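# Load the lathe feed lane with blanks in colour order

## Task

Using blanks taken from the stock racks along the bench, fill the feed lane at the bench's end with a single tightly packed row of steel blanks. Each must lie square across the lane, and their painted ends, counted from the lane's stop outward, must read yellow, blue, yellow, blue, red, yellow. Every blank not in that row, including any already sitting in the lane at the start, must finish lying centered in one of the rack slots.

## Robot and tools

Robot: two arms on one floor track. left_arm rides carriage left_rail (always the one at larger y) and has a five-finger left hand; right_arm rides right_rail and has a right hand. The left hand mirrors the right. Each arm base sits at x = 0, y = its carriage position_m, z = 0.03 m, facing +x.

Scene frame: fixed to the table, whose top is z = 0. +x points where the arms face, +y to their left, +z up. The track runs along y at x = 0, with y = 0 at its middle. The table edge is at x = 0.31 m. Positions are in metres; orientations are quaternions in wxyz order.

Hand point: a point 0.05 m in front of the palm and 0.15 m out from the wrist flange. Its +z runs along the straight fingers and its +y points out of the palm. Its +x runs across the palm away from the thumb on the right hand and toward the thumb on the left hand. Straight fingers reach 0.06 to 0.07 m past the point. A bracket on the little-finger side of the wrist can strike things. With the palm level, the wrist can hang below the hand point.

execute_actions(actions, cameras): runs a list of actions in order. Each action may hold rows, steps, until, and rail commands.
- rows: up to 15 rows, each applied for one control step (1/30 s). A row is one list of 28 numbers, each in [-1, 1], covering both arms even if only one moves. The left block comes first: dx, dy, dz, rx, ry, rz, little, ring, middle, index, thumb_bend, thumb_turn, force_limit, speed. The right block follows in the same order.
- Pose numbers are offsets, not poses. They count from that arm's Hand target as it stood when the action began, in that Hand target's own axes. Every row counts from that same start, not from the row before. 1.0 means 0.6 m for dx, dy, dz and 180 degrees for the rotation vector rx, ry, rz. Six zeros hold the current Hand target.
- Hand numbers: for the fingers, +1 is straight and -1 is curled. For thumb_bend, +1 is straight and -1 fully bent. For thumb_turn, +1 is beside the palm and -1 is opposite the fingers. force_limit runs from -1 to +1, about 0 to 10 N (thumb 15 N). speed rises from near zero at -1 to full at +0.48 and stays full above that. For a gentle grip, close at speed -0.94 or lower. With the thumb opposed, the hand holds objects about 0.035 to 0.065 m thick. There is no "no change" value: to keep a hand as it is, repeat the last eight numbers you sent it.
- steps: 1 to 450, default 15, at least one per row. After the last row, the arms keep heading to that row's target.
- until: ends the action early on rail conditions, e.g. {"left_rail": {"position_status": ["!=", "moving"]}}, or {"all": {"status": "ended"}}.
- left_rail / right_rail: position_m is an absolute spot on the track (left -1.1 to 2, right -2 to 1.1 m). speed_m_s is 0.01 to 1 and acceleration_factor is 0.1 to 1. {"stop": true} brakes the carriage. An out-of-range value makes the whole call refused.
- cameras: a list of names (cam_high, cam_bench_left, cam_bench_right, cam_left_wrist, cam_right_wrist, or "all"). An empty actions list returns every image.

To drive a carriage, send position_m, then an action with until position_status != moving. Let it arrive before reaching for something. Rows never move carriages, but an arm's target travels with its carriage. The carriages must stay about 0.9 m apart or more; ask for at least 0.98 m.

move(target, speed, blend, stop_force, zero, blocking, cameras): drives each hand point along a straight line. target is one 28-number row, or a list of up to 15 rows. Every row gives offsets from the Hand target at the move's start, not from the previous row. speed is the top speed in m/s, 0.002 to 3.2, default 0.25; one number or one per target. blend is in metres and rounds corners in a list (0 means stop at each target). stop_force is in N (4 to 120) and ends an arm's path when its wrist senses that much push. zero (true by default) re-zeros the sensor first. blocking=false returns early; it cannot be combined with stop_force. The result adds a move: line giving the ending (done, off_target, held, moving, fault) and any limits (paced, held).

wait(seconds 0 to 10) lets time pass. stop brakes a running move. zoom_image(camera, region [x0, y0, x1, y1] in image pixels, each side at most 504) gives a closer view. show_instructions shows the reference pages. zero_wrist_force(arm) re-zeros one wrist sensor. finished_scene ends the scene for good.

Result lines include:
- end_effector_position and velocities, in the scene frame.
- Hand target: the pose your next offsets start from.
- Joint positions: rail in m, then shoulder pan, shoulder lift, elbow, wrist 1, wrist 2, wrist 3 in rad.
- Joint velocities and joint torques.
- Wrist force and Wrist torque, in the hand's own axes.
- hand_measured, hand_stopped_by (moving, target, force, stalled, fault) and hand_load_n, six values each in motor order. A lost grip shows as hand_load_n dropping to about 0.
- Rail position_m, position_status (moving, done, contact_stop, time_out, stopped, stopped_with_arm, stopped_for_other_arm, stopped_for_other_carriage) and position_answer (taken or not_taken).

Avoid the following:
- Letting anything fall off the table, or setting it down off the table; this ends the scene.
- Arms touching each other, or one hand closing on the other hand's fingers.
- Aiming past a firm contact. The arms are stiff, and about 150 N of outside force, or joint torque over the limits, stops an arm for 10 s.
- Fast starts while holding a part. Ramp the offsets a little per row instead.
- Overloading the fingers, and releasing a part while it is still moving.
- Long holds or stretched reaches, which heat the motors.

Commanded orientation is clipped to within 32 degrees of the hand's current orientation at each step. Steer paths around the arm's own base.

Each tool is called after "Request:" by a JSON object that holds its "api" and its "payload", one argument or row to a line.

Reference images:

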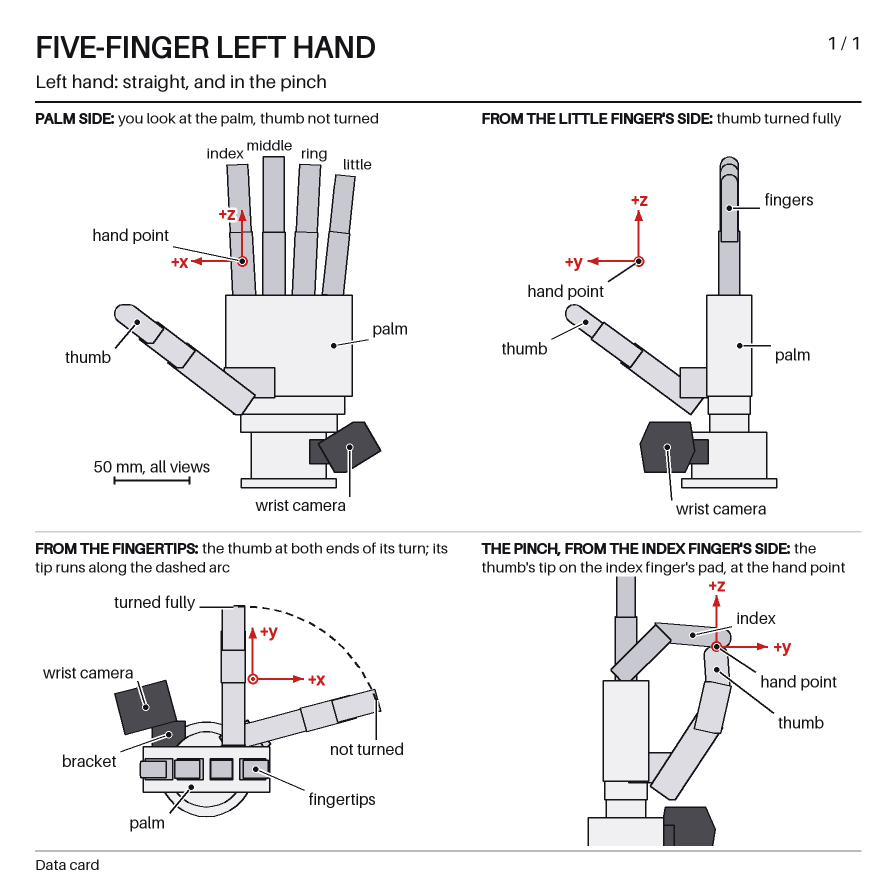

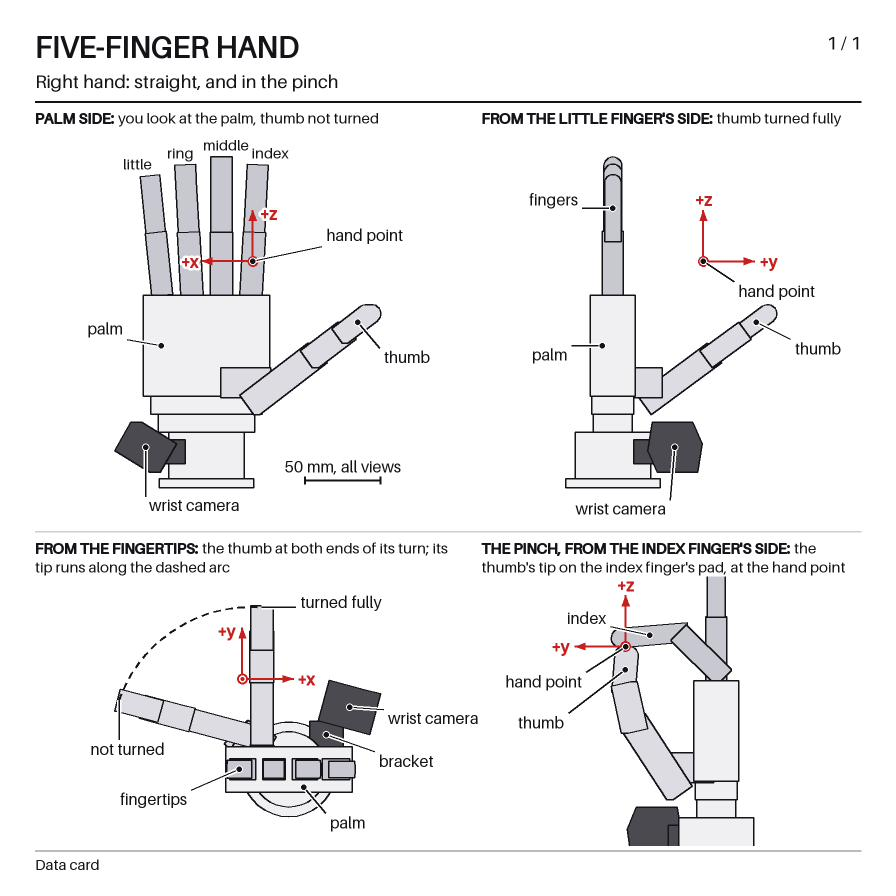

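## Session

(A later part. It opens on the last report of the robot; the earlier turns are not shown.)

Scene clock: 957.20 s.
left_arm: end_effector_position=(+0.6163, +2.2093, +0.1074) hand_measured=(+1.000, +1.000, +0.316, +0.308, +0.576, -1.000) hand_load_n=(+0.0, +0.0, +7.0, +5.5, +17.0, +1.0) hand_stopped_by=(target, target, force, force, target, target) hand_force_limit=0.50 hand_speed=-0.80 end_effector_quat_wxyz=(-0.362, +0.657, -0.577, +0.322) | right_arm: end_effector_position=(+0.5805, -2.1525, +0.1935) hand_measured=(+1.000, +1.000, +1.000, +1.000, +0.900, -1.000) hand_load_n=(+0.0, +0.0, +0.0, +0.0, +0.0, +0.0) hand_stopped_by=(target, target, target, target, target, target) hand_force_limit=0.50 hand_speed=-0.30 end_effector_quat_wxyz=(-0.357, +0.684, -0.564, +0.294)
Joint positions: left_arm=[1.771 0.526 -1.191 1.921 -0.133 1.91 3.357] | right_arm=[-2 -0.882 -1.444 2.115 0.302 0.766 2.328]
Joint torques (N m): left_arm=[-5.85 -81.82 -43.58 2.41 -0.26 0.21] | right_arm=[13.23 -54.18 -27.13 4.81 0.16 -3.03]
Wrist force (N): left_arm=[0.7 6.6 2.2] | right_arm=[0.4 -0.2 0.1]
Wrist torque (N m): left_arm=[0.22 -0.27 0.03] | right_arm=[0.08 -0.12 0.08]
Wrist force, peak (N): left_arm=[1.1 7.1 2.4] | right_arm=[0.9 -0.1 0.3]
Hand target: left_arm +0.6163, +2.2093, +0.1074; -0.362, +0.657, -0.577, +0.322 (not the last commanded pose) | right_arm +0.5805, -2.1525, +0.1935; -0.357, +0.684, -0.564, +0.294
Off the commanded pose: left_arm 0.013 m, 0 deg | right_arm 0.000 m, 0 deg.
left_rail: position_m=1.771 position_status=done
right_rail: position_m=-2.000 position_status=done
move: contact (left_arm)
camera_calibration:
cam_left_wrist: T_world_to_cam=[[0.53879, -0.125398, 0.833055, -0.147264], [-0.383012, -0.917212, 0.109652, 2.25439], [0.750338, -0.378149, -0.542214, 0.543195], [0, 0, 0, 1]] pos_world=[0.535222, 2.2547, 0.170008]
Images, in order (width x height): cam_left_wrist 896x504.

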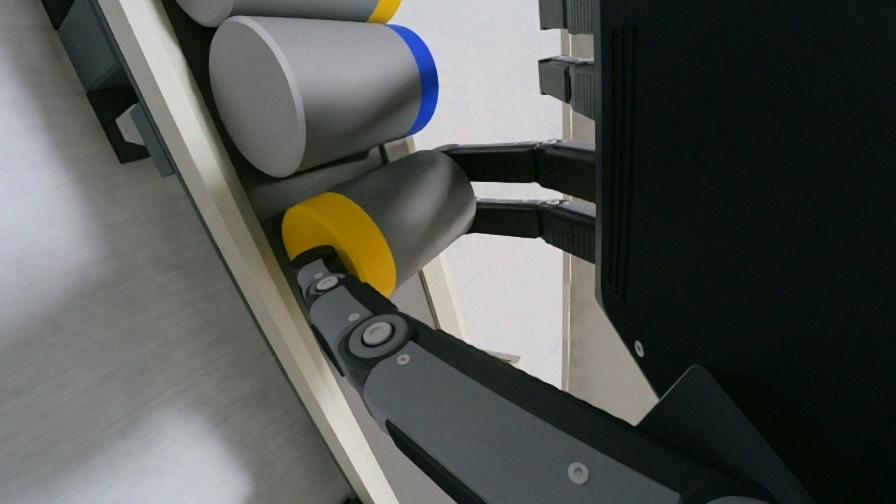

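Request:
{"api": "move", "payload": {
  "target": [-0.0033,-0.0089,-0.0076,-0.0167,0.0150,0.0105,1,1,0.05,0.05,0.57,-1,0.5,-0.8,0,0,0,0,0,0,1,1,1,1,0.9,-1,0.5,-0.3],
  "speed": 0.1,
  "cameras": ["cam_left_wrist"]
}}

Request:
{"api": "zoom_image", "payload": {
  "camera": "cam_left_wrist",
  "region": [260, 120, 500, 320]
}}

Scene clock: 996.17 s.
left_arm: end_effector_position=(+0.6150, +2.2112, +0.1144) hand_measured=(+1.000, +1.000, +0.316, +0.308, +0.576, -1.000) hand_load_n=(+0.0, +0.0, +7.0, +5.5, +17.0, +1.0) hand_stopped_by=(target, target, force, force, target, target) hand_force_limit=0.50 hand_speed=-0.80 end_effector_quat_wxyz=(-0.337, +0.649, -0.604, +0.317) | right_arm: end_effector_position=(+0.5805, -2.1525, +0.1935) hand_measured=(+1.000, +1.000, +1.000, +1.000, +0.900, -1.000) hand_load_n=(+0.0, +0.0, +0.0, +0.0, +0.0, +0.0) hand_stopped_by=(target, target, target, target, target, target) hand_force_limit=0.50 hand_speed=-0.30 end_effector_quat_wxyz=(-0.357, +0.684, -0.564, +0.294)
Joint positions: left_arm=[1.771 0.538 -1.173 1.866 -0.027 1.952 3.421] | right_arm=[-2 -0.882 -1.444 2.115 0.302 0.766 2.328]
Joint torques (N m): left_arm=[18.59 -61.03 -42.93 3.14 2.31 2.45] | right_arm=[10 -57.06 -26.83 4.68 0.19 -3.51]
Wrist force (N): left_arm=[1.0 6.3 2.4] | right_arm=[0.5 0.0 0.0]
Wrist torque (N m): left_arm=[0.26 -0.23 -0.29] | right_arm=[0.10 -0.14 0.10]
Wrist force, peak (N): left_arm=[1.0 7.1 2.3] | right_arm=[0.7 -0.4 0.1]
Hand target: left_arm +0.6150, +2.2112, +0.1144; -0.337, +0.649, -0.604, +0.317 | right_arm +0.5805, -2.1525, +0.1935; -0.357, +0.684, -0.564, +0.294
Off the commanded pose: left_arm 0.000 m, 0 deg | right_arm 0.000 m, 0 deg.
left_rail: position_m=1.771 position_status=done
right_rail: position_m=-2.000 position_status=done
move: done
camera_calibration:
cam_left_wrist: T_world_to_cam=[[0.57333, -0.154522, 0.804621, -0.105712], [-0.428919, -0.893339, 0.134065, 2.22752], [0.698083, -0.421981, -0.578456, 0.681903], [0, 0, 0, 1]] pos_world=[0.540009, 2.26135, 0.180876]
Images, in order (width x height): cam_left_wrist 896x504.

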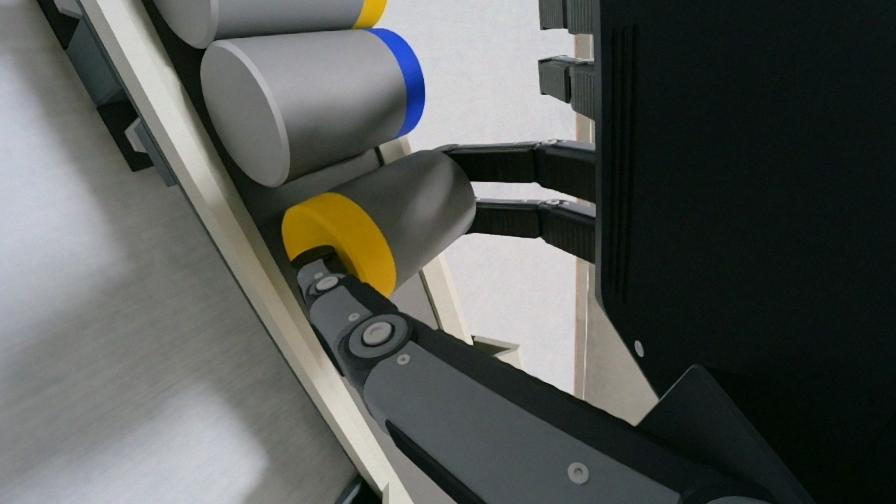

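Scaled by 2.100 from the camera's 896x504 image, which has a finer 1280x720 frame.

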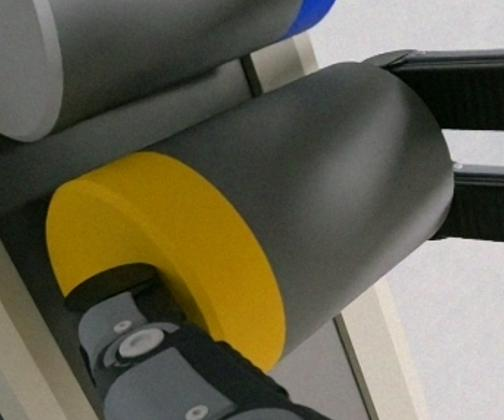

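Request:
{"api": "move", "payload": {
  "target": [0,0.0260,0.0182,0,0,0,1,1,0.05,0.05,0.57,-1,0.5,-0.8,0,0,0,0,0,0,1,1,1,1,0.9,-1,0.5,-0.3],
  "speed": 0.025,
  "stop_force": 15,
  "cameras": ["cam_left_wrist"]
}}

Request:
{"api": "zoom_image", "payload": {
  "camera": "cam_left_wrist",
  "region": [260, 120, 500, 320]
}}

Scene clock: 1006.37 s.
left_arm: end_effector_position=(+0.6150, +2.2112, +0.1045) hand_measured=(+1.000, +1.000, +0.316, +0.308, +0.576, -1.000) hand_load_n=(+0.0, +0.0, +6.5, +5.5, +17.5, +1.0) hand_stopped_by=(target, target, force, force, target, target) hand_force_limit=0.50 hand_speed=-0.80 end_effector_quat_wxyz=(-0.337, +0.649, -0.604, +0.317) | right_arm: end_effector_position=(+0.5805, -2.1525, +0.1935) hand_measured=(+1.000, +1.000, +1.000, +1.000, +0.900, -1.000) hand_load_n=(+0.0, -0.5, +0.0, +0.0, +0.0, +0.0) hand_stopped_by=(target, target, target, target, target, target) hand_force_limit=0.50 hand_speed=-0.30 end_effector_quat_wxyz=(-0.357, +0.684, -0.564, +0.294)
Joint positions: left_arm=[1.771 0.538 -1.163 1.871 -0.043 1.952 3.421] | right_arm=[-2 -0.882 -1.444 2.115 0.302 0.766 2.328]
Joint torques (N m): left_arm=[6.47 -84.8 -43.42 3.13 0.64 1.11] | right_arm=[10.89 -54.12 -29.35 4.99 0.32 -3.37]
Wrist force (N): left_arm=[0.9 6.1 2.2] | right_arm=[0.3 0.0 0.2]
Wrist torque (N m): left_arm=[0.23 -0.23 -0.29] | right_arm=[0.09 -0.12 0.08]
Wrist force, peak (N): left_arm=[-0.4 -9.5 -11.3] | right_arm=[0.8 -0.3 0.3]
Hand target: left_arm +0.6150, +2.2112, +0.1045; -0.337, +0.649, -0.604, +0.317 (not the last commanded pose) | right_arm +0.5805, -2.1525, +0.1935; -0.357, +0.684, -0.564, +0.294
Off the commanded pose: left_arm 0.009 m, 0 deg | right_arm 0.000 m, 0 deg.
left_rail: position_m=1.771 position_status=done
right_rail: position_m=-2.000 position_status=done
move: contact (left_arm)
camera_calibration:
cam_left_wrist: T_world_to_cam=[[0.573299, -0.154586, 0.804631, -0.0976662], [-0.42896, -0.893328, 0.134007, 2.22884], [0.698084, -0.421981, -0.578456, 0.676232], [0, 0, 0, 1]] pos_world=[0.540009, 2.26135, 0.171076]
Images, in order (width x height): cam_left_wrist 896x504.

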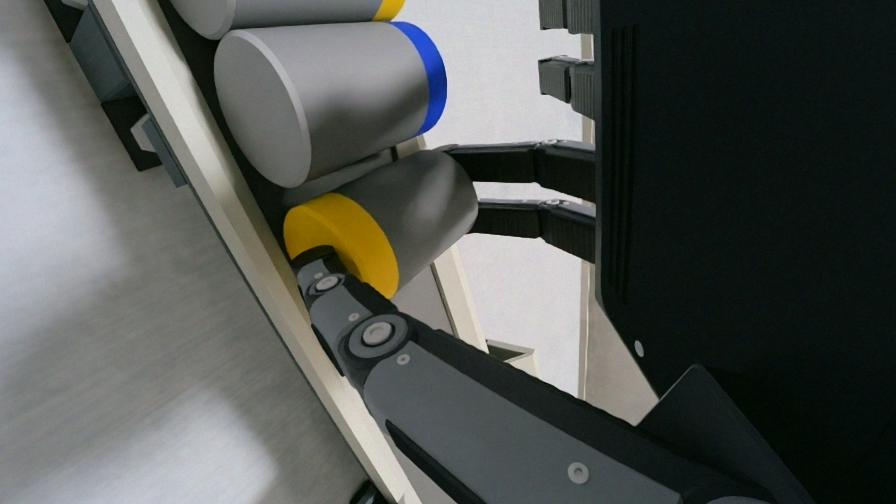

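Scaled by 2.100 from the camera's 896x504 image, which has a finer 1280x720 frame.

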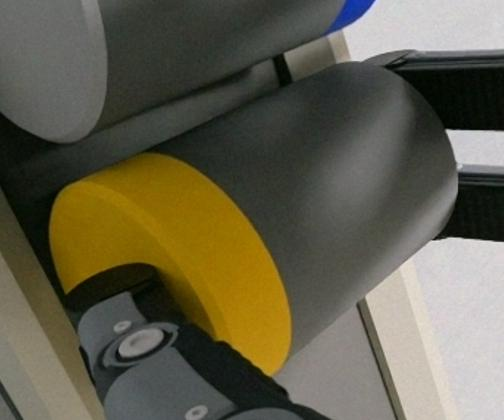

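Request:
{"api": "move", "payload": {
  "target": [
    [0,0,0,0,0,0,1,1,0.85,0.85,0.9,-1,0.5,-0.3,0,0,0,0,0,0,1,1,1,1,0.9,-1,0.5,-0.3],
    [0,-0.0273,-0.0191,0,0,0,1,1,0.85,0.85,0.9,-1,0.5,-0.3,0,0,0,0,0,0,1,1,1,1,0.9,-1,0.5,-0.3],
    [0,-0.2116,-0.1483,0,0,0,1,1,0.85,0.85,0.9,-1,0.5,-0.3,0,0,0,0,0,0,1,1,1,1,0.9,-1,0.5,-0.3]
  ],
  "speed": [0.03,0.05,0.3],
  "blend": [0,0.01,0],
  "cameras": ["cam_left_wrist"]
}}

Request:
{"api": "zoom_image", "payload": {
  "camera": "cam_left_wrist",
  "region": [60, 70, 400, 310]
}}

Scene clock: 1032.30 s.
left_arm: end_effector_position=(+0.6148, +2.2118, +0.2595) hand_measured=(+1.000, +1.000, +0.850, +0.850, +0.900, -1.000) hand_load_n=(+0.0, +0.0, +0.0, +0.0, +0.0, +0.0) hand_stopped_by=(target, target, target, target, target, target) hand_force_limit=0.50 hand_speed=-0.30 end_effector_quat_wxyz=(-0.337, +0.649, -0.604, +0.317) | right_arm: end_effector_position=(+0.5805, -2.1525, +0.1935) hand_measured=(+1.000, +1.000, +1.000, +1.000, +0.900, -1.000) hand_load_n=(+0.0, +0.0, +0.0, +0.0, +0.0, +0.0) hand_stopped_by=(target, target, target, target, target, target) hand_force_limit=0.50 hand_speed=-0.30 end_effector_quat_wxyz=(-0.357, +0.684, -0.564, +0.294)
Joint positions: left_arm=[1.771 0.539 -1.304 1.748 0.221 1.953 3.422] | right_arm=[-2 -0.882 -1.444 2.115 0.302 0.766 2.328]
Joint torques (N m): left_arm=[20.04 -71.54 -46.68 3.76 2.16 2.09] | right_arm=[11.88 -56.36 -28.52 4.55 -0.06 -3.67]
Wrist force (N): left_arm=[0.9 1.7 -1.3] | right_arm=[0.6 -0.2 -0.1]
Wrist torque (N m): left_arm=[0.30 -0.31 -0.24] | right_arm=[0.09 -0.15 0.10]
Wrist force, peak (N): left_arm=[1.3 6.6 2.5] | right_arm=[0.9 -0.2 0.0]
Hand target: left_arm +0.6148, +2.2118, +0.2596; -0.337, +0.649, -0.604, +0.317 | right_arm +0.5805, -2.1525, +0.1935; -0.357, +0.684, -0.564, +0.294
Off the commanded pose: left_arm 0.000 m, 0 deg | right_arm 0.000 m, 0 deg.
left_rail: position_m=1.771 position_status=done
right_rail: position_m=-2.000 position_status=done
move: done
camera_calibration:
cam_left_wrist: T_world_to_cam=[[0.573299, -0.154586, 0.804631, -0.222096], [-0.42896, -0.893328, 0.134007, 2.20853], [0.698084, -0.421981, -0.578456, 0.766228], [0, 0, 0, 1]] pos_world=[0.539809, 2.26195, 0.325976]
Images, in order (width x height): cam_left_wrist 896x504.

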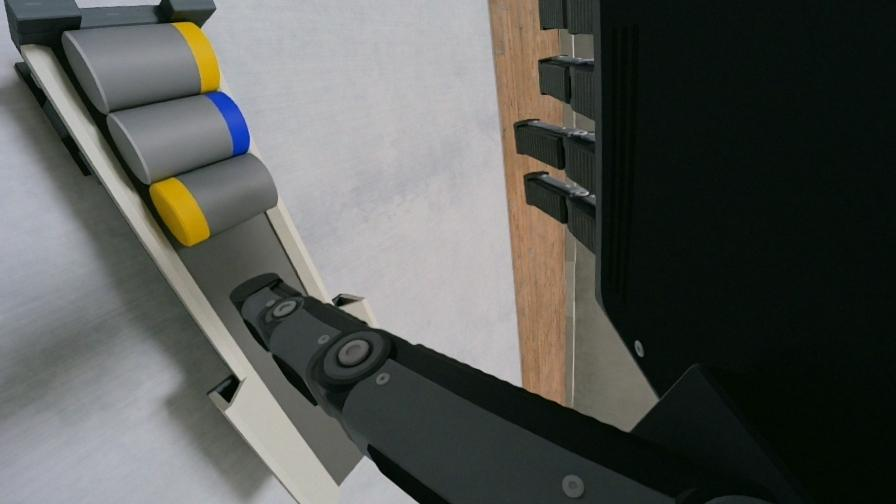

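Scaled by 1.482 from the camera's 896x504 image, which has a finer 1280x720 frame.

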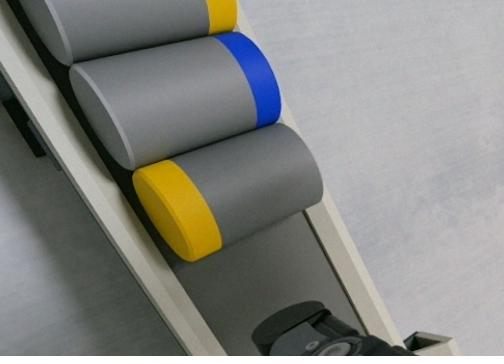

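Request:
{"api": "zoom_image", "payload": {
  "camera": "cam_left_wrist",
  "region": [180, 260, 420, 504]
}}

Scaled by 2.066 from the camera's 896x504 image, which has a finer 1280x720 frame.

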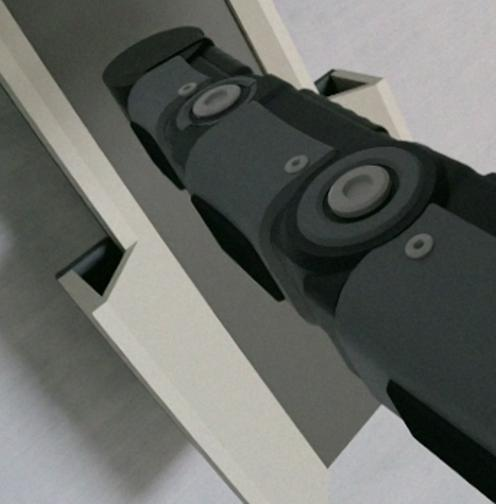

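Request:
{"api": "execute_actions", "payload": {
  "actions": [
    {"left_rail":{"position_m":0.1166,"acceleration_factor":0.9},"steps":240,"until":{"all":{"status":"ended"}}}
  ]
}}

Request:
{"api": "move", "payload": {
  "target": [
    [-0.0042,0.2267,0.0832,0,-0.0278,-0.0195,1,1,0.85,0.85,0.9,-1,0.5,-0.3,0,0,0,0,0,0,1,1,1,1,0.9,-1,0.5,-0.3],
    [-0.0042,0.3315,0.1566,0,-0.0278,-0.0195,1,1,0.85,0.85,0.9,-1,0.5,-0.3,0,0,0,0,0,0,1,1,1,1,0.9,-1,0.5,-0.3],
    [-0.0042,0.3315,0.1566,0,-0.0278,-0.0195,1,1,0.85,0.85,0.57,-1,0.5,-0.3,0,0,0,0,0,0,1,1,1,1,0.9,-1,0.5,-0.3],
    [-0.0042,0.3315,0.1566,0,-0.0278,-0.0195,1,1,0.1,0.1,0.57,-1,0.65,-0.75,0,0,0,0,0,0,1,1,1,1,0.9,-1,0.5,-0.3],
    [-0.0042,0.3179,0.1471,0,-0.0278,-0.0195,1,1,0.1,0.1,0.57,-1,0.65,-0.75,0,0,0,0,0,0,1,1,1,1,0.9,-1,0.5,-0.3],
    [-0.0042,0.3179,0.1471,0,-0.0278,-0.0195,1,1,0.05,0.05,0.57,-1,0.6,-0.8,0,0,0,0,0,0,1,1,1,1,0.9,-1,0.5,-0.3],
    [0,-0.0026,0.0037,0,0,0,1,1,0.05,0.05,0.57,-1,0.6,-0.8,0,0,0,0,0,0,1,1,1,1,0.9,-1,0.5,-0.3]
  ],
  "speed": [0.25,0.25,0.1,0.1,0.08,0.08,0.25],
  "blend": [0.02,0,0,0,0,0,0],
  "cameras": ["cam_left_wrist"]
}}

Scene clock: 1078.60 s.
left_arm: end_effector_position=(+0.6148, +0.5570, +0.2596) hand_measured=(+1.000, +1.000, +0.850, +0.850, +0.900, -1.000) hand_load_n=(+0.0, +0.0, +0.0, +0.0, +0.0, +0.0) hand_stopped_by=(target, target, target, target, target, target) hand_force_limit=0.50 hand_speed=-0.30 end_effector_quat_wxyz=(-0.337, +0.649, -0.604, +0.317) | right_arm: end_effector_position=(+0.5805, -2.1525, +0.1935) hand_measured=(+1.000, +1.000, +1.000, +1.000, +0.900, -1.000) hand_load_n=(+0.0, +0.0, +0.0, +0.0, +0.0, +0.0) hand_stopped_by=(target, target, target, target, target, target) hand_force_limit=0.50 hand_speed=-0.30 end_effector_quat_wxyz=(-0.357, +0.684, -0.564, +0.294)
Joint positions: left_arm=[0.117 0.539 -1.304 1.748 0.221 1.953 3.422] | right_arm=[-2 -0.882 -1.444 2.115 0.302 0.766 2.328]
Joint torques (N m): left_arm=[7.31 -61.47 -31.34 0.42 0.15 2.48] | right_arm=[8.82 -54.5 -27.94 4.82 0.23 -3.58]
Wrist force (N): left_arm=[1.0 1.5 -1.3] | right_arm=[0.5 -0.3 0.4]
Wrist torque (N m): left_arm=[0.29 -0.31 -0.23] | right_arm=[0.05 -0.14 0.09]
Wrist force, peak (N): left_arm=[2.8 2.0 -1.7] | right_arm=[0.9 -0.3 0.2]
Hand target: left_arm +0.6148, +0.5570, +0.2596; -0.337, +0.649, -0.604, +0.317 | right_arm +0.5805, -2.1525, +0.1935; -0.357, +0.684, -0.564, +0.294
Off the commanded pose: left_arm 0.000 m, 0 deg | right_arm 0.000 m, 0 deg.
left_rail: position_m=0.117 position_status=done
right_rail: position_m=-2.000 position_status=done

Scene clock: 1084.43 s.
left_arm: end_effector_position=(+0.6175, +0.5572, +0.2595) hand_measured=(+1.000, +1.000, +0.294, +0.294, +0.578, -1.000) hand_load_n=(+0.0, +0.0, +11.5, +7.0, +24.0, +2.0) hand_stopped_by=(target, target, force, force, target, target) hand_force_limit=0.60 hand_speed=-0.80 end_effector_quat_wxyz=(-0.337, +0.649, -0.604, +0.317) | right_arm: end_effector_position=(+0.5805, -2.1525, +0.1935) hand_measured=(+1.000, +1.000, +1.000, +1.000, +0.900, -1.000) hand_load_n=(+0.0, -0.5, +0.0, +0.0, +0.0, +0.0) hand_stopped_by=(target, target, target, target, target, target) hand_force_limit=0.50 hand_speed=-0.30 end_effector_quat_wxyz=(-0.357, +0.684, -0.564, +0.294)
Joint positions: left_arm=[0.117 0.537 -1.301 1.745 0.222 1.952 3.42] | right_arm=[-2 -0.882 -1.444 2.115 0.302 0.766 2.328]
Joint torques (N m): left_arm=[-9.44 -79.72 -49.41 3.03 2.42 2.7] | right_arm=[7.73 -53.81 -28.77 4.48 -0.16 -3.56]
Wrist force (N): left_arm=[0.9 6.2 1.9] | right_arm=[0.4 -0.4 0.1]
Wrist torque (N m): left_arm=[0.26 -0.27 -0.29] | right_arm=[0.05 -0.13 0.08]
Wrist force, peak (N): left_arm=[1.9 -13.7 -2.1] | right_arm=[0.5 -0.4 0.6]
Hand target: left_arm +0.6175, +0.5572, +0.2596; -0.337, +0.649, -0.604, +0.317 | right_arm +0.5805, -2.1525, +0.1935; -0.357, +0.684, -0.564, +0.294
Off the commanded pose: left_arm 0.000 m, 0 deg | right_arm 0.000 m, 0 deg.
left_rail: position_m=0.117 position_status=done
right_rail: position_m=-2.000 position_status=done
move: done
camera_calibration:
cam_left_wrist: T_world_to_cam=[[0.573299, -0.154586, 0.804631, -0.479423], [-0.42896, -0.893328, 0.134007, 0.731591], [0.698084, -0.421981, -0.578456, 0.0661338], [0, 0, 0, 1]] pos_world=[0.542509, 0.607346, 0.325976]
Images, in order (width x height): cam_left_wrist 896x504.

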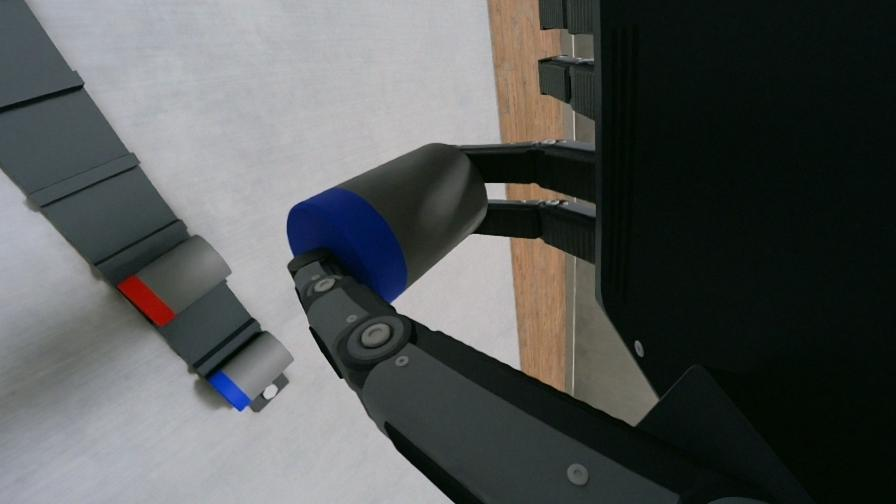

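Request:
{"api": "execute_actions", "payload": {
  "actions": [
    {"left_rail":{"position_m":1.7297,"acceleration_factor":0.7},"steps":240,"until":{"all":{"status":"ended"}}}
  ]
}}

Request:
{"api": "move", "payload": {
  "target": [0,0.2013,0.1411,0,0,0,1,1,0.05,0.05,0.57,-1,0.6,-0.8,0,0,0,0,0,0,1,1,1,1,0.9,-1,0.5,-0.3],
  "speed": 0.2
}}

Request:
{"api": "move", "payload": {
  "target": [0,0.0205,0.0144,0,0,0,1,1,0.05,0.05,0.57,-1,0.6,-0.8,0,0,0,0,0,0,1,1,1,1,0.9,-1,0.5,-0.3],
  "speed": 0.025,
  "stop_force": 10,
  "cameras": ["cam_left_wrist"]
}}

Scene clock: 1091.80 s.
left_arm: end_effector_position=(+0.6175, +2.1703, +0.2596) hand_measured=(+1.000, +1.000, +0.294, +0.294, +0.578, -1.000) hand_load_n=(+0.0, +0.0, +12.0, +7.5, +24.0, +2.5) hand_stopped_by=(target, target, force, force, target, target) hand_force_limit=0.60 hand_speed=-0.80 end_effector_quat_wxyz=(-0.337, +0.649, -0.604, +0.317) | right_arm: end_effector_position=(+0.5805, -2.1525, +0.1935) hand_measured=(+1.000, +1.000, +1.000, +1.000, +0.900, -1.000) hand_load_n=(+0.0, -0.5, -0.5, +0.0, +0.0, +0.0) hand_stopped_by=(target, target, target, target, target, target) hand_force_limit=0.50 hand_speed=-0.30 end_effector_quat_wxyz=(-0.357, +0.684, -0.564, +0.294)
Joint positions: left_arm=[1.73 0.537 -1.301 1.744 0.222 1.952 3.42] | right_arm=[-2 -0.882 -1.444 2.115 0.302 0.766 2.328]
Joint torques (N m): left_arm=[13.76 -60.98 -42.81 0.07 -0.2 1.76] | right_arm=[9.09 -54.9 -28.02 4.5 0.18 -3.16]
Wrist force (N): left_arm=[0.9 6.2 2.1] | right_arm=[0.4 -0.2 -0.1]
Wrist torque (N m): left_arm=[0.24 -0.26 -0.29] | right_arm=[0.08 -0.11 0.08]
Wrist force, peak (N): left_arm=[3.3 6.5 2.1] | right_arm=[0.8 -0.5 -0.1]
Hand target: left_arm +0.6175, +2.1703, +0.2596; -0.337, +0.649, -0.604, +0.317 | right_arm +0.5805, -2.1525, +0.1935; -0.357, +0.684, -0.564, +0.294
Off the commanded pose: left_arm 0.000 m, 0 deg | right_arm 0.000 m, 0 deg.
left_rail: position_m=1.730 position_status=done
right_rail: position_m=-2.000 position_status=done

Scene clock: 1093.10 s.
left_arm: end_effector_position=(+0.6177, +2.1697, +0.1122) hand_measured=(+1.000, +1.000, +0.294, +0.294, +0.578, -1.000) hand_load_n=(+0.0, +0.0, +11.5, +7.5, +24.0, +2.5) hand_stopped_by=(target, target, force, force, target, target) hand_force_limit=0.60 hand_speed=-0.80 end_effector_quat_wxyz=(-0.337, +0.649, -0.604, +0.317) | right_arm: end_effector_position=(+0.5805, -2.1525, +0.1935) hand_measured=(+1.000, +1.000, +1.000, +1.000, +0.900, -1.000) hand_load_n=(-0.5, +0.0, +0.0, +0.0, +0.0, +0.0) hand_stopped_by=(target, target, target, target, target, target) hand_force_limit=0.50 hand_speed=-0.30 end_effector_quat_wxyz=(-0.357, +0.684, -0.564, +0.294)
Joint positions: left_arm=[1.73 0.536 -1.168 1.863 -0.029 1.951 3.42] | right_arm=[-2 -0.882 -1.444 2.115 0.302 0.766 2.328]
Joint torques (N m): left_arm=[-9.62 -60.91 -22.9 -0.77 -0.75 -1.76] | right_arm=[10.37 -53.15 -28.55 4.66 -0.27 -3.35]
Wrist force (N): left_arm=[1.2 6.5 2.5] | right_arm=[0.3 -0.2 0.2]
Wrist torque (N m): left_arm=[0.28 -0.24 -0.06] | right_arm=[0.08 -0.11 0.08]
Wrist force, peak (N): left_arm=[0.9 8.2 3.5] | right_arm=[0.8 -0.4 0.3]
Hand target: left_arm +0.6177, +2.1697, +0.1121; -0.337, +0.649, -0.604, +0.317 | right_arm +0.5805, -2.1525, +0.1935; -0.357, +0.684, -0.564, +0.294
Off the commanded pose: left_arm 0.000 m, 0 deg | right_arm 0.000 m, 0 deg.
left_rail: position_m=1.730 position_status=done
right_rail: position_m=-2.000 position_status=done
move: done

Scene clock: 1094.77 s.
left_arm: end_effector_position=(+0.6177, +2.1697, +0.1032) hand_measured=(+1.000, +1.000, +0.294, +0.294, +0.578, -1.000) hand_load_n=(-0.5, -0.5, +11.0, +7.0, +24.5, +2.5) hand_stopped_by=(target, target, force, force, target, target) hand_force_limit=0.60 hand_speed=-0.80 end_effector_quat_wxyz=(-0.337, +0.649, -0.604, +0.317) | right_arm: end_effector_position=(+0.5805, -2.1525, +0.1935) hand_measured=(+1.000, +1.000, +1.000, +1.000, +0.900, -1.000) hand_load_n=(-0.5, -0.5, -0.5, +0.0, +0.0, +0.0) hand_stopped_by=(target, target, target, target, target, target) hand_force_limit=0.50 hand_speed=-0.30 end_effector_quat_wxyz=(-0.357, +0.684, -0.564, +0.294)
Joint positions: left_arm=[1.73 0.536 -1.158 1.868 -0.044 1.951 3.42] | right_arm=[-2 -0.882 -1.444 2.115 0.302 0.766 2.328]
Joint torques (N m): left_arm=[-6.74 -83.31 -43.91 2.27 -0.29 0.3] | right_arm=[10.76 -56.54 -28.54 4.77 -0.24 -3.29]
Wrist force (N): left_arm=[1.2 6.4 2.1] | right_arm=[0.5 0.1 0.2]
Wrist torque (N m): left_arm=[0.28 -0.26 -0.06] | right_arm=[0.12 -0.14 0.10]
Wrist force, peak (N): left_arm=[-0.4 -12.2 -11.2] | right_arm=[0.7 -0.2 0.5]
Hand target: left_arm +0.6177, +2.1697, +0.1032; -0.337, +0.649, -0.604, +0.317 (not the last commanded pose) | right_arm +0.5805, -2.1525, +0.1935; -0.357, +0.684, -0.564, +0.294
Off the commanded pose: left_arm 0.006 m, 0 deg | right_arm 0.000 m, 0 deg.
left_rail: position_m=1.730 position_status=done
right_rail: position_m=-2.000 position_status=done
move: contact (left_arm)
camera_calibration:
cam_left_wrist: T_world_to_cam=[[0.573299, -0.154586, 0.804631, -0.104503], [-0.42896, -0.893328, 0.134007, 2.19311], [0.698084, -0.421981, -0.578456, 0.656026], [0, 0, 0, 1]] pos_world=[0.542709, 2.21985, 0.169676]
Images, in order (width x height): cam_left_wrist 896x504.

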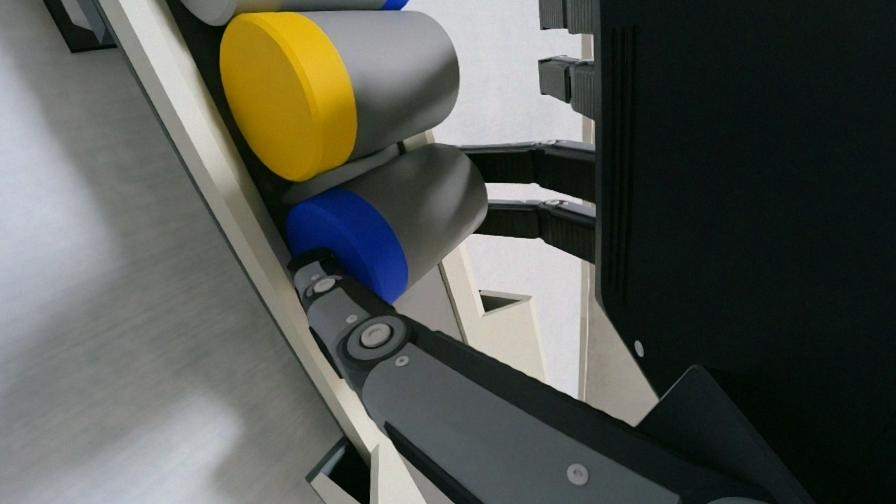

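Request:
{"api": "move", "payload": {
  "target": [
    [0,0,0,0,0,0,1,1,0.85,0.85,0.9,-1,0.5,-0.3,0,0,0,0,0,0,1,1,1,1,0.9,-1,0.5,-0.3],
    [0,-0.041,-0.0287,0,0,0,1,1,0.85,0.85,0.9,-1,0.5,-0.3,0,0,0,0,0,0,1,1,1,1,0.9,-1,0.5,-0.3],
    [-0.0034,-0.1848,-0.1918,0,-0.0278,-0.0195,1,1,0.85,0.85,0.9,-1,0.5,-0.3,0,0,0,0,0,0,1,1,1,1,0.9,-1,0.5,-0.3]
  ],
  "speed": [0.03,0.06,0.3],
  "blend": [0,0.01,0],
  "cameras": ["cam_left_wrist"]
}}

Request:
{"api": "execute_actions", "payload": {
  "actions": [
    {"left_rail":{"position_m":0.0637,"acceleration_factor":0.9},"steps":240,"until":{"all":{"status":"ended"}}}
  ],
  "cameras": ["cam_left_wrist"]
}}

Scene clock: 1104.10 s.
left_arm: end_effector_position=(+0.5868, +2.1702, +0.2599) hand_measured=(+1.000, +1.000, +0.850, +0.850, +0.900, -1.000) hand_load_n=(+0.0, +0.0, +0.0, +0.0, +0.0, +0.0) hand_stopped_by=(target, target, target, target, target, target) hand_force_limit=0.50 hand_speed=-0.30 end_effector_quat_wxyz=(-0.353, +0.680, -0.569, +0.298) | right_arm: end_effector_position=(+0.5805, -2.1525, +0.1935) hand_measured=(+1.000, +1.000, +1.000, +1.000, +0.900, -1.000) hand_load_n=(+0.0, +0.0, +0.0, +0.0, +0.0, +0.0) hand_stopped_by=(target, target, target, target, target, target) hand_force_limit=0.50 hand_speed=-0.30 end_effector_quat_wxyz=(-0.357, +0.684, -0.564, +0.294)
Joint positions: left_arm=[1.73 0.535 -1.362 1.819 0.186 1.865 3.35] | right_arm=[-2 -0.882 -1.444 2.115 0.302 0.766 2.328]
Joint torques (N m): left_arm=[-14.22 -69.96 -45.8 3.25 -1.22 -2.02] | right_arm=[10.36 -55.75 -29.27 4.05 0.04 -3.69]
Wrist force (N): left_arm=[1.6 1.5 -1.5] | right_arm=[0.4 -0.1 0.1]
Wrist torque (N m): left_arm=[0.35 -0.43 0.13] | right_arm=[0.09 -0.12 0.09]
Wrist force, peak (N): left_arm=[0.8 6.9 2.2] | right_arm=[0.8 -0.2 0.3]
Hand target: left_arm +0.5868, +2.1702, +0.2600; -0.353, +0.680, -0.569, +0.298 | right_arm +0.5805, -2.1525, +0.1935; -0.357, +0.684, -0.564, +0.294
Off the commanded pose: left_arm 0.000 m, 0 deg | right_arm 0.000 m, 0 deg.
left_rail: position_m=1.730 position_status=done
right_rail: position_m=-2.000 position_status=done
move: done
camera_calibration:
cam_left_wrist: T_world_to_cam=[[0.586902, -0.0925096, 0.804356, -0.355415], [-0.331371, -0.933882, 0.13438, 2.18999], [0.738742, -0.345408, -0.578752, 0.578462], [0, 0, 0, 1]] pos_world=[0.506959, 2.21212, 0.326376]
Images, in order (width x height): cam_left_wrist 896x504.

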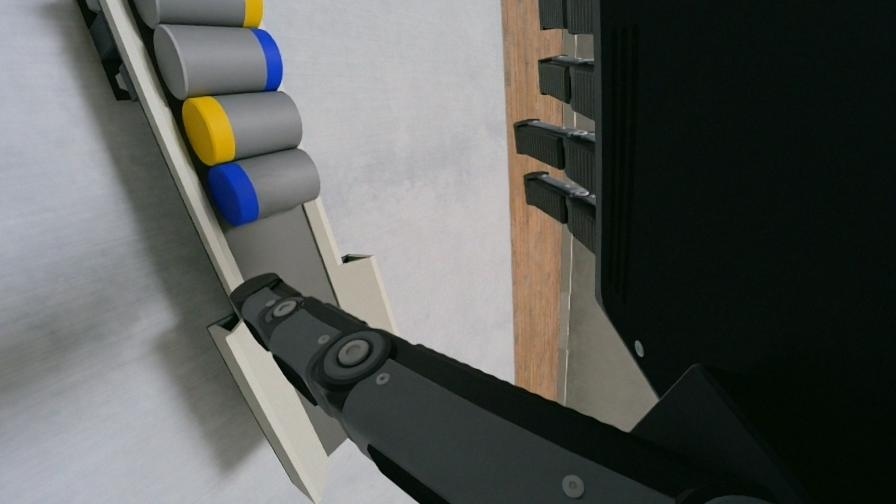

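Scene clock: 1106.90 s.
left_arm: end_effector_position=(+0.5868, +0.5042, +0.2600) hand_measured=(+1.000, +1.000, +0.850, +0.850, +0.900, -1.000) hand_load_n=(+0.0, +0.0, +0.0, +0.0, +0.0, +0.0) hand_stopped_by=(target, target, target, target, target, target) hand_force_limit=0.50 hand_speed=-0.30 end_effector_quat_wxyz=(-0.353, +0.680, -0.569, +0.298) | right_arm: end_effector_position=(+0.5805, -2.1525, +0.1935) hand_measured=(+1.000, +1.000, +1.000, +1.000, +0.900, -1.000) hand_load_n=(+0.0, +0.0, +0.0, +0.0, +0.0, +0.0) hand_stopped_by=(target, target, target, target, target, target) hand_force_limit=0.50 hand_speed=-0.30 end_effector_quat_wxyz=(-0.357, +0.684, -0.564, +0.294)
Joint positions: left_arm=[0.064 0.535 -1.363 1.819 0.186 1.865 3.35] | right_arm=[-2 -0.882 -1.444 2.115 0.302 0.766 2.328]
Joint torques (N m): left_arm=[13.18 -49.89 -28.29 -0.51 1.14 -2.25] | right_arm=[11.38 -53.73 -28.43 4.37 -0.5 -3.39]
Wrist force (N): left_arm=[1.2 1.7 -1.6] | right_arm=[0.2 -0.1 0.4]
Wrist torque (N m): left_arm=[0.38 -0.36 0.10] | right_arm=[0.07 -0.10 0.08]
Wrist force, peak (N): left_arm=[3.0 1.7 -2.1] | right_arm=[0.8 -0.3 0.3]
Hand target: left_arm +0.5868, +0.5042, +0.2600; -0.353, +0.680, -0.569, +0.298 | right_arm +0.5805, -2.1525, +0.1935; -0.357, +0.684, -0.564, +0.294
Off the commanded pose: left_arm 0.000 m, 0 deg | right_arm 0.000 m, 0 deg.
left_rail: position_m=0.064 position_status=done
right_rail: position_m=-2.000 position_status=done
camera_calibration:
cam_left_wrist: T_world_to_cam=[[0.586875, -0.0925851, 0.804367, -0.509645], [-0.331418, -0.933875, 0.134314, 0.634158], [0.738742, -0.345407, -0.578752, 0.00312723], [0, 0, 0, 1]] pos_world=[0.506959, 0.546118, 0.326575]
Images, in order (width x height): cam_left_wrist 896x504.

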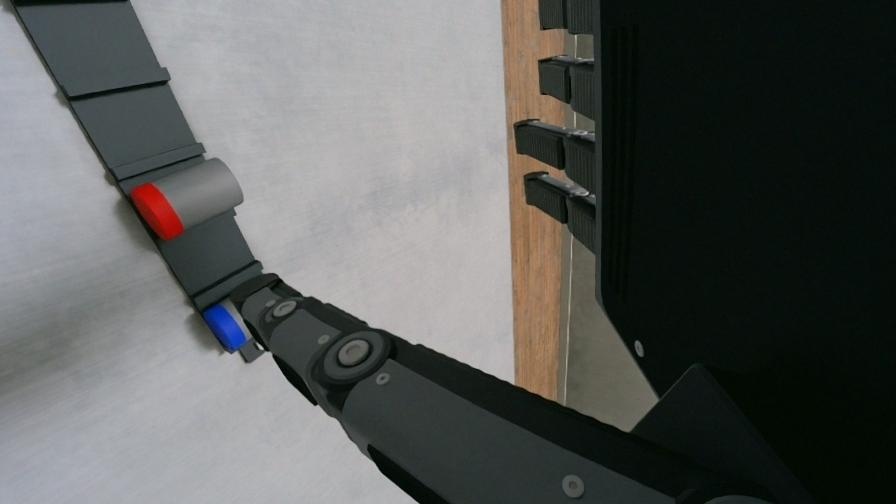

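Request:
{"api": "move", "payload": {
  "target": [
    [0,0.2965,0.2078,0,0,0,1,1,0.85,0.85,0.9,-1,0.5,-0.3,0,0,0,0,0,0,1,1,1,1,0.9,-1,0.5,-0.3],
    [0,0.2965,0.2078,0,0,0,1,1,0.85,0.85,0.57,-1,0.5,-0.3,0,0,0,0,0,0,1,1,1,1,0.9,-1,0.5,-0.3],
    [0,0.2965,0.2078,0,0,0,1,1,0.1,0.1,0.57,-1,0.65,-0.75,0,0,0,0,0,0,1,1,1,1,0.9,-1,0.5,-0.3],
    [0,0.2828,0.1982,0,0,0,1,1,0.1,0.1,0.57,-1,0.65,-0.75,0,0,0,0,0,0,1,1,1,1,0.9,-1,0.5,-0.3],
    [0,0.2828,0.1982,0,0,0,1,1,0.05,0.05,0.57,-1,0.6,-0.8,0,0,0,0,0,0,1,1,1,1,0.9,-1,0.5,-0.3],
    [0.0096,-0.0315,0.0449,0,0.0278,0.0195,1,1,0.05,0.05,0.57,-1,0.6,-0.8,0,0,0,0,0,0,1,1,1,1,0.9,-1,0.5,-0.3]
  ],
  "speed": [0.25,0.1,0.1,0.08,0.08,0.25],
  "cameras": ["cam_left_wrist"]
}}

Scene clock: 1118.23 s.
left_arm: end_effector_position=(+0.6202, +0.5043, +0.2600) hand_measured=(+1.000, +1.000, +0.292, +0.292, +0.578, -1.000) hand_load_n=(+0.0, +0.0, +9.5, +10.5, +25.0, -1.5) hand_stopped_by=(target, target, force, force, target, target) hand_force_limit=0.60 hand_speed=-0.80 end_effector_quat_wxyz=(-0.337, +0.649, -0.604, +0.317) | right_arm: end_effector_position=(+0.5805, -2.1525, +0.1935) hand_measured=(+1.000, +1.000, +1.000, +1.000, +0.900, -1.000) hand_load_n=(+0.0, +0.0, +0.0, +0.0, +0.0, +0.0) hand_stopped_by=(target, target, target, target, target, target) hand_force_limit=0.50 hand_speed=-0.30 end_effector_quat_wxyz=(-0.357, +0.684, -0.564, +0.294)
Joint positions: left_arm=[0.064 0.535 -1.299 1.74 0.223 1.95 3.419] | right_arm=[-2 -0.882 -1.444 2.115 0.302 0.766 2.328]
Joint torques (N m): left_arm=[16.64 -81.85 -50.24 2.65 2.58 2.51] | right_arm=[13.18 -54.35 -28.23 4.44 0.01 -3.33]
Wrist force (N): left_arm=[1.3 6.0 2.4] | right_arm=[0.3 -0.1 0.2]
Wrist torque (N m): left_arm=[0.21 -0.30 -0.27] | right_arm=[0.08 -0.11 0.08]
Wrist force, peak (N): left_arm=[2.3 -12.3 -3.8] | right_arm=[0.8 -0.4 -0.1]
Hand target: left_arm +0.6202, +0.5043, +0.2601; -0.337, +0.649, -0.604, +0.317 | right_arm +0.5805, -2.1525, +0.1935; -0.357, +0.684, -0.564, +0.294
Off the commanded pose: left_arm 0.000 m, 0 deg | right_arm 0.000 m, 0 deg.
left_rail: position_m=0.064 position_status=done
right_rail: position_m=-2.000 position_status=done
move: done
camera_calibration:
cam_left_wrist: T_world_to_cam=[[0.573299, -0.154586, 0.804631, -0.48955], [-0.42896, -0.893328, 0.134007, 0.685425], [0.698084, -0.421981, -0.578456, 0.0422154], [0, 0, 0, 1]] pos_world=[0.545209, 0.554446, 0.326476]
Images, in order (width x height): cam_left_wrist 896x504.

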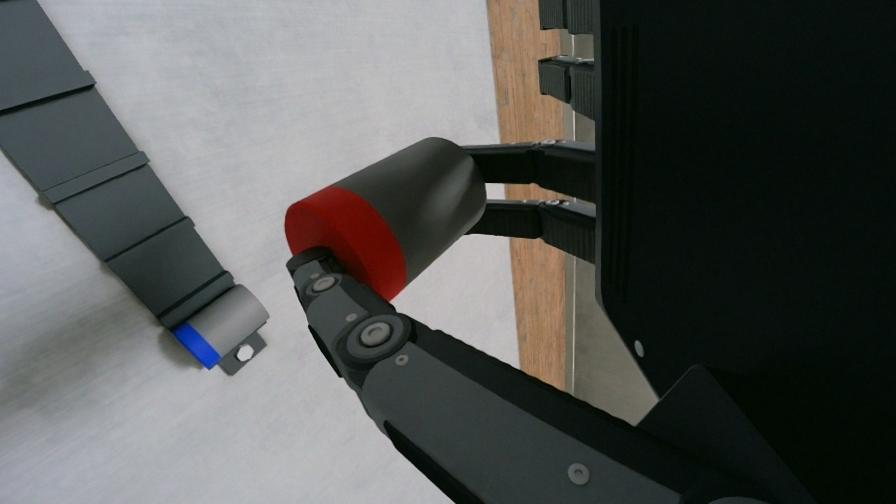

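Request:
{"api": "execute_actions", "payload": {
  "actions": [
    {"left_rail":{"position_m":1.69,"acceleration_factor":0.7},"steps":240,"until":{"all":{"status":"ended"}}}
  ]
}}

Request:
{"api": "move", "payload": {
  "target": [0,0.1966,0.1378,0,0,0,1,1,0.05,0.05,0.57,-1,0.6,-0.8,0,0,0,0,0,0,1,1,1,1,0.9,-1,0.5,-0.3],
  "speed": 0.2
}}

Request:
{"api": "move", "payload": {
  "target": [0,0.0205,0.0144,0,0,0,1,1,0.05,0.05,0.57,-1,0.6,-0.8,0,0,0,0,0,0,1,1,1,1,0.9,-1,0.5,-0.3],
  "speed": 0.025,
  "stop_force": 10,
  "cameras": ["cam_left_wrist"]
}}

Scene clock: 1125.57 s.
left_arm: end_effector_position=(+0.6202, +2.1306, +0.2601) hand_measured=(+1.000, +1.000, +0.292, +0.292, +0.578, -1.000) hand_load_n=(-0.5, +0.0, +9.5, +10.5, +25.0, -1.5) hand_stopped_by=(target, target, force, force, target, target) hand_force_limit=0.60 hand_speed=-0.80 end_effector_quat_wxyz=(-0.337, +0.649, -0.604, +0.317) | right_arm: end_effector_position=(+0.5805, -2.1525, +0.1935) hand_measured=(+1.000, +1.000, +1.000, +1.000, +0.900, -1.000) hand_load_n=(-0.5, +0.5, +0.0, +0.0, +0.0, +0.0) hand_stopped_by=(target, target, target, target, target, target) hand_force_limit=0.50 hand_speed=-0.30 end_effector_quat_wxyz=(-0.357, +0.684, -0.564, +0.294)
Joint positions: left_arm=[1.69 0.535 -1.299 1.74 0.223 1.95 3.419] | right_arm=[-2 -0.882 -1.444 2.115 0.302 0.766 2.328]
Joint torques (N m): left_arm=[-0.33 -59.73 -43.03 0.62 0.32 1.98] | right_arm=[7.07 -53.16 -28.29 4.87 -0.12 -3.38]
Wrist force (N): left_arm=[1.2 6.3 2.4] | right_arm=[0.5 -0.3 0.3]
Wrist torque (N m): left_arm=[0.25 -0.28 -0.28] | right_arm=[0.05 -0.15 0.09]
Wrist force, peak (N): left_arm=[2.7 6.9 2.0] | right_arm=[0.9 -0.1 0.0]
Hand target: left_arm +0.6202, +2.1306, +0.2601; -0.337, +0.649, -0.604, +0.317 | right_arm +0.5805, -2.1525, +0.1935; -0.357, +0.684, -0.564, +0.294
Off the commanded pose: left_arm 0.000 m, 0 deg | right_arm 0.000 m, 0 deg.
left_rail: position_m=1.690 position_status=done
right_rail: position_m=-2.000 position_status=done

Scene clock: 1126.83 s.
left_arm: end_effector_position=(+0.6204, +2.1300, +0.1161) hand_measured=(+1.000, +1.000, +0.292, +0.292, +0.578, -1.000) hand_load_n=(+0.0, +0.0, +9.5, +11.0, +25.0, -1.5) hand_stopped_by=(target, target, force, force, target, target) hand_force_limit=0.60 hand_speed=-0.80 end_effector_quat_wxyz=(-0.337, +0.649, -0.604, +0.317) | right_arm: end_effector_position=(+0.5805, -2.1525, +0.1935) hand_measured=(+1.000, +1.000, +1.000, +1.000, +0.900, -1.000) hand_load_n=(+0.0, +0.0, +0.0, +0.0, +0.0, +0.0) hand_stopped_by=(target, target, target, target, target, target) hand_force_limit=0.50 hand_speed=-0.30 end_effector_quat_wxyz=(-0.357, +0.684, -0.564, +0.294)
Joint positions: left_arm=[1.69 0.534 -1.17 1.856 -0.022 1.949 3.418] | right_arm=[-2 -0.882 -1.444 2.115 0.302 0.766 2.328]
Joint torques (N m): left_arm=[-11.59 -63.88 -23.49 -1.26 -0.83 -2] | right_arm=[7.64 -54.74 -28.07 4.72 0.06 -3.77]
Wrist force (N): left_arm=[1.0 6.0 2.3] | right_arm=[0.5 -0.2 0.4]
Wrist torque (N m): left_arm=[0.23 -0.23 -0.06] | right_arm=[0.06 -0.14 0.09]
Wrist force, peak (N): left_arm=[1.4 8.1 3.3] | right_arm=[0.7 -0.5 0.0]
Hand target: left_arm +0.6204, +2.1300, +0.1160; -0.337, +0.649, -0.604, +0.317 | right_arm +0.5805, -2.1525, +0.1935; -0.357, +0.684, -0.564, +0.294
Off the commanded pose: left_arm 0.000 m, 0 deg | right_arm 0.000 m, 0 deg.
left_rail: position_m=1.690 position_status=done
right_rail: position_m=-2.000 position_status=done
move: done

Scene clock: 1128.50 s.
left_arm: end_effector_position=(+0.6205, +2.1300, +0.1073) hand_measured=(+1.000, +1.000, +0.292, +0.292, +0.578, -1.000) hand_load_n=(+0.0, +0.0, +9.0, +10.0, +25.5, -1.0) hand_stopped_by=(target, target, force, force, target, target) hand_force_limit=0.60 hand_speed=-0.80 end_effector_quat_wxyz=(-0.337, +0.649, -0.604, +0.317) | right_arm: end_effector_position=(+0.5805, -2.1525, +0.1935) hand_measured=(+1.000, +1.000, +1.000, +1.000, +0.900, -1.000) hand_load_n=(+0.0, +0.0, +0.0, +0.0, +0.0, +0.0) hand_stopped_by=(target, target, target, target, target, target) hand_force_limit=0.50 hand_speed=-0.30 end_effector_quat_wxyz=(-0.357, +0.684, -0.564, +0.294)
Joint positions: left_arm=[1.69 0.534 -1.161 1.862 -0.037 1.949 3.418] | right_arm=[-2 -0.882 -1.444 2.115 0.302 0.766 2.328]
Joint torques (N m): left_arm=[-1.34 -85.19 -42.53 1.92 -0.13 0.05] | right_arm=[10.75 -54.01 -29.48 4.38 -0.19 -3.31]
Wrist force (N): left_arm=[1.2 6.6 2.5] | right_arm=[0.3 -0.2 0.1]
Wrist torque (N m): left_arm=[0.29 -0.24 -0.06] | right_arm=[0.07 -0.11 0.08]
Wrist force, peak (N): left_arm=[1.0 -12.1 -9.6] | right_arm=[0.5 -0.4 0.5]
Hand target: left_arm +0.6205, +2.1300, +0.1073; -0.337, +0.649, -0.604, +0.317 (not the last commanded pose) | right_arm +0.5805, -2.1525, +0.1935; -0.357, +0.684, -0.564, +0.294
Off the commanded pose: left_arm 0.006 m, 0 deg | right_arm 0.000 m, 0 deg.
left_rail: position_m=1.690 position_status=done
right_rail: position_m=-2.000 position_status=done
move: contact (left_arm)
camera_calibration:
cam_left_wrist: T_world_to_cam=[[0.573299, -0.154586, 0.804631, -0.115625], [-0.42896, -0.893328, 0.134007, 2.15829], [0.698084, -0.421981, -0.578456, 0.639748], [0, 0, 0, 1]] pos_world=[0.545509, 2.18015, 0.173876]
Images, in order (width x height): cam_left_wrist 896x504.

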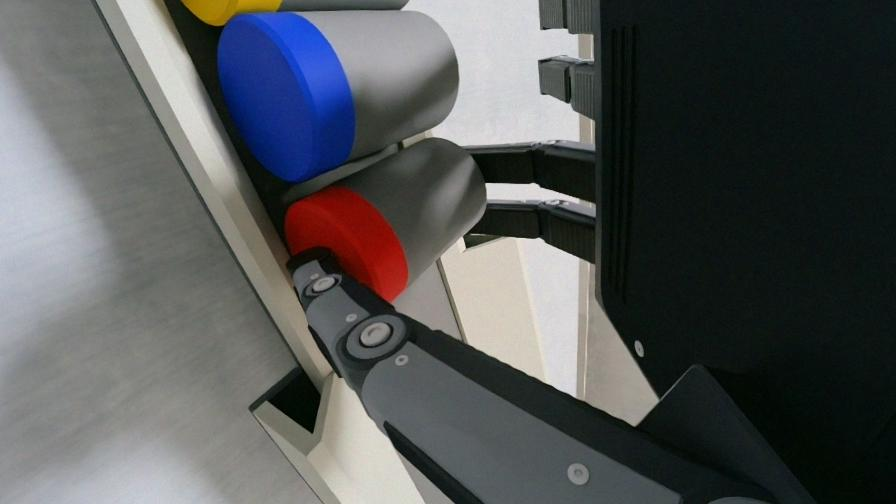

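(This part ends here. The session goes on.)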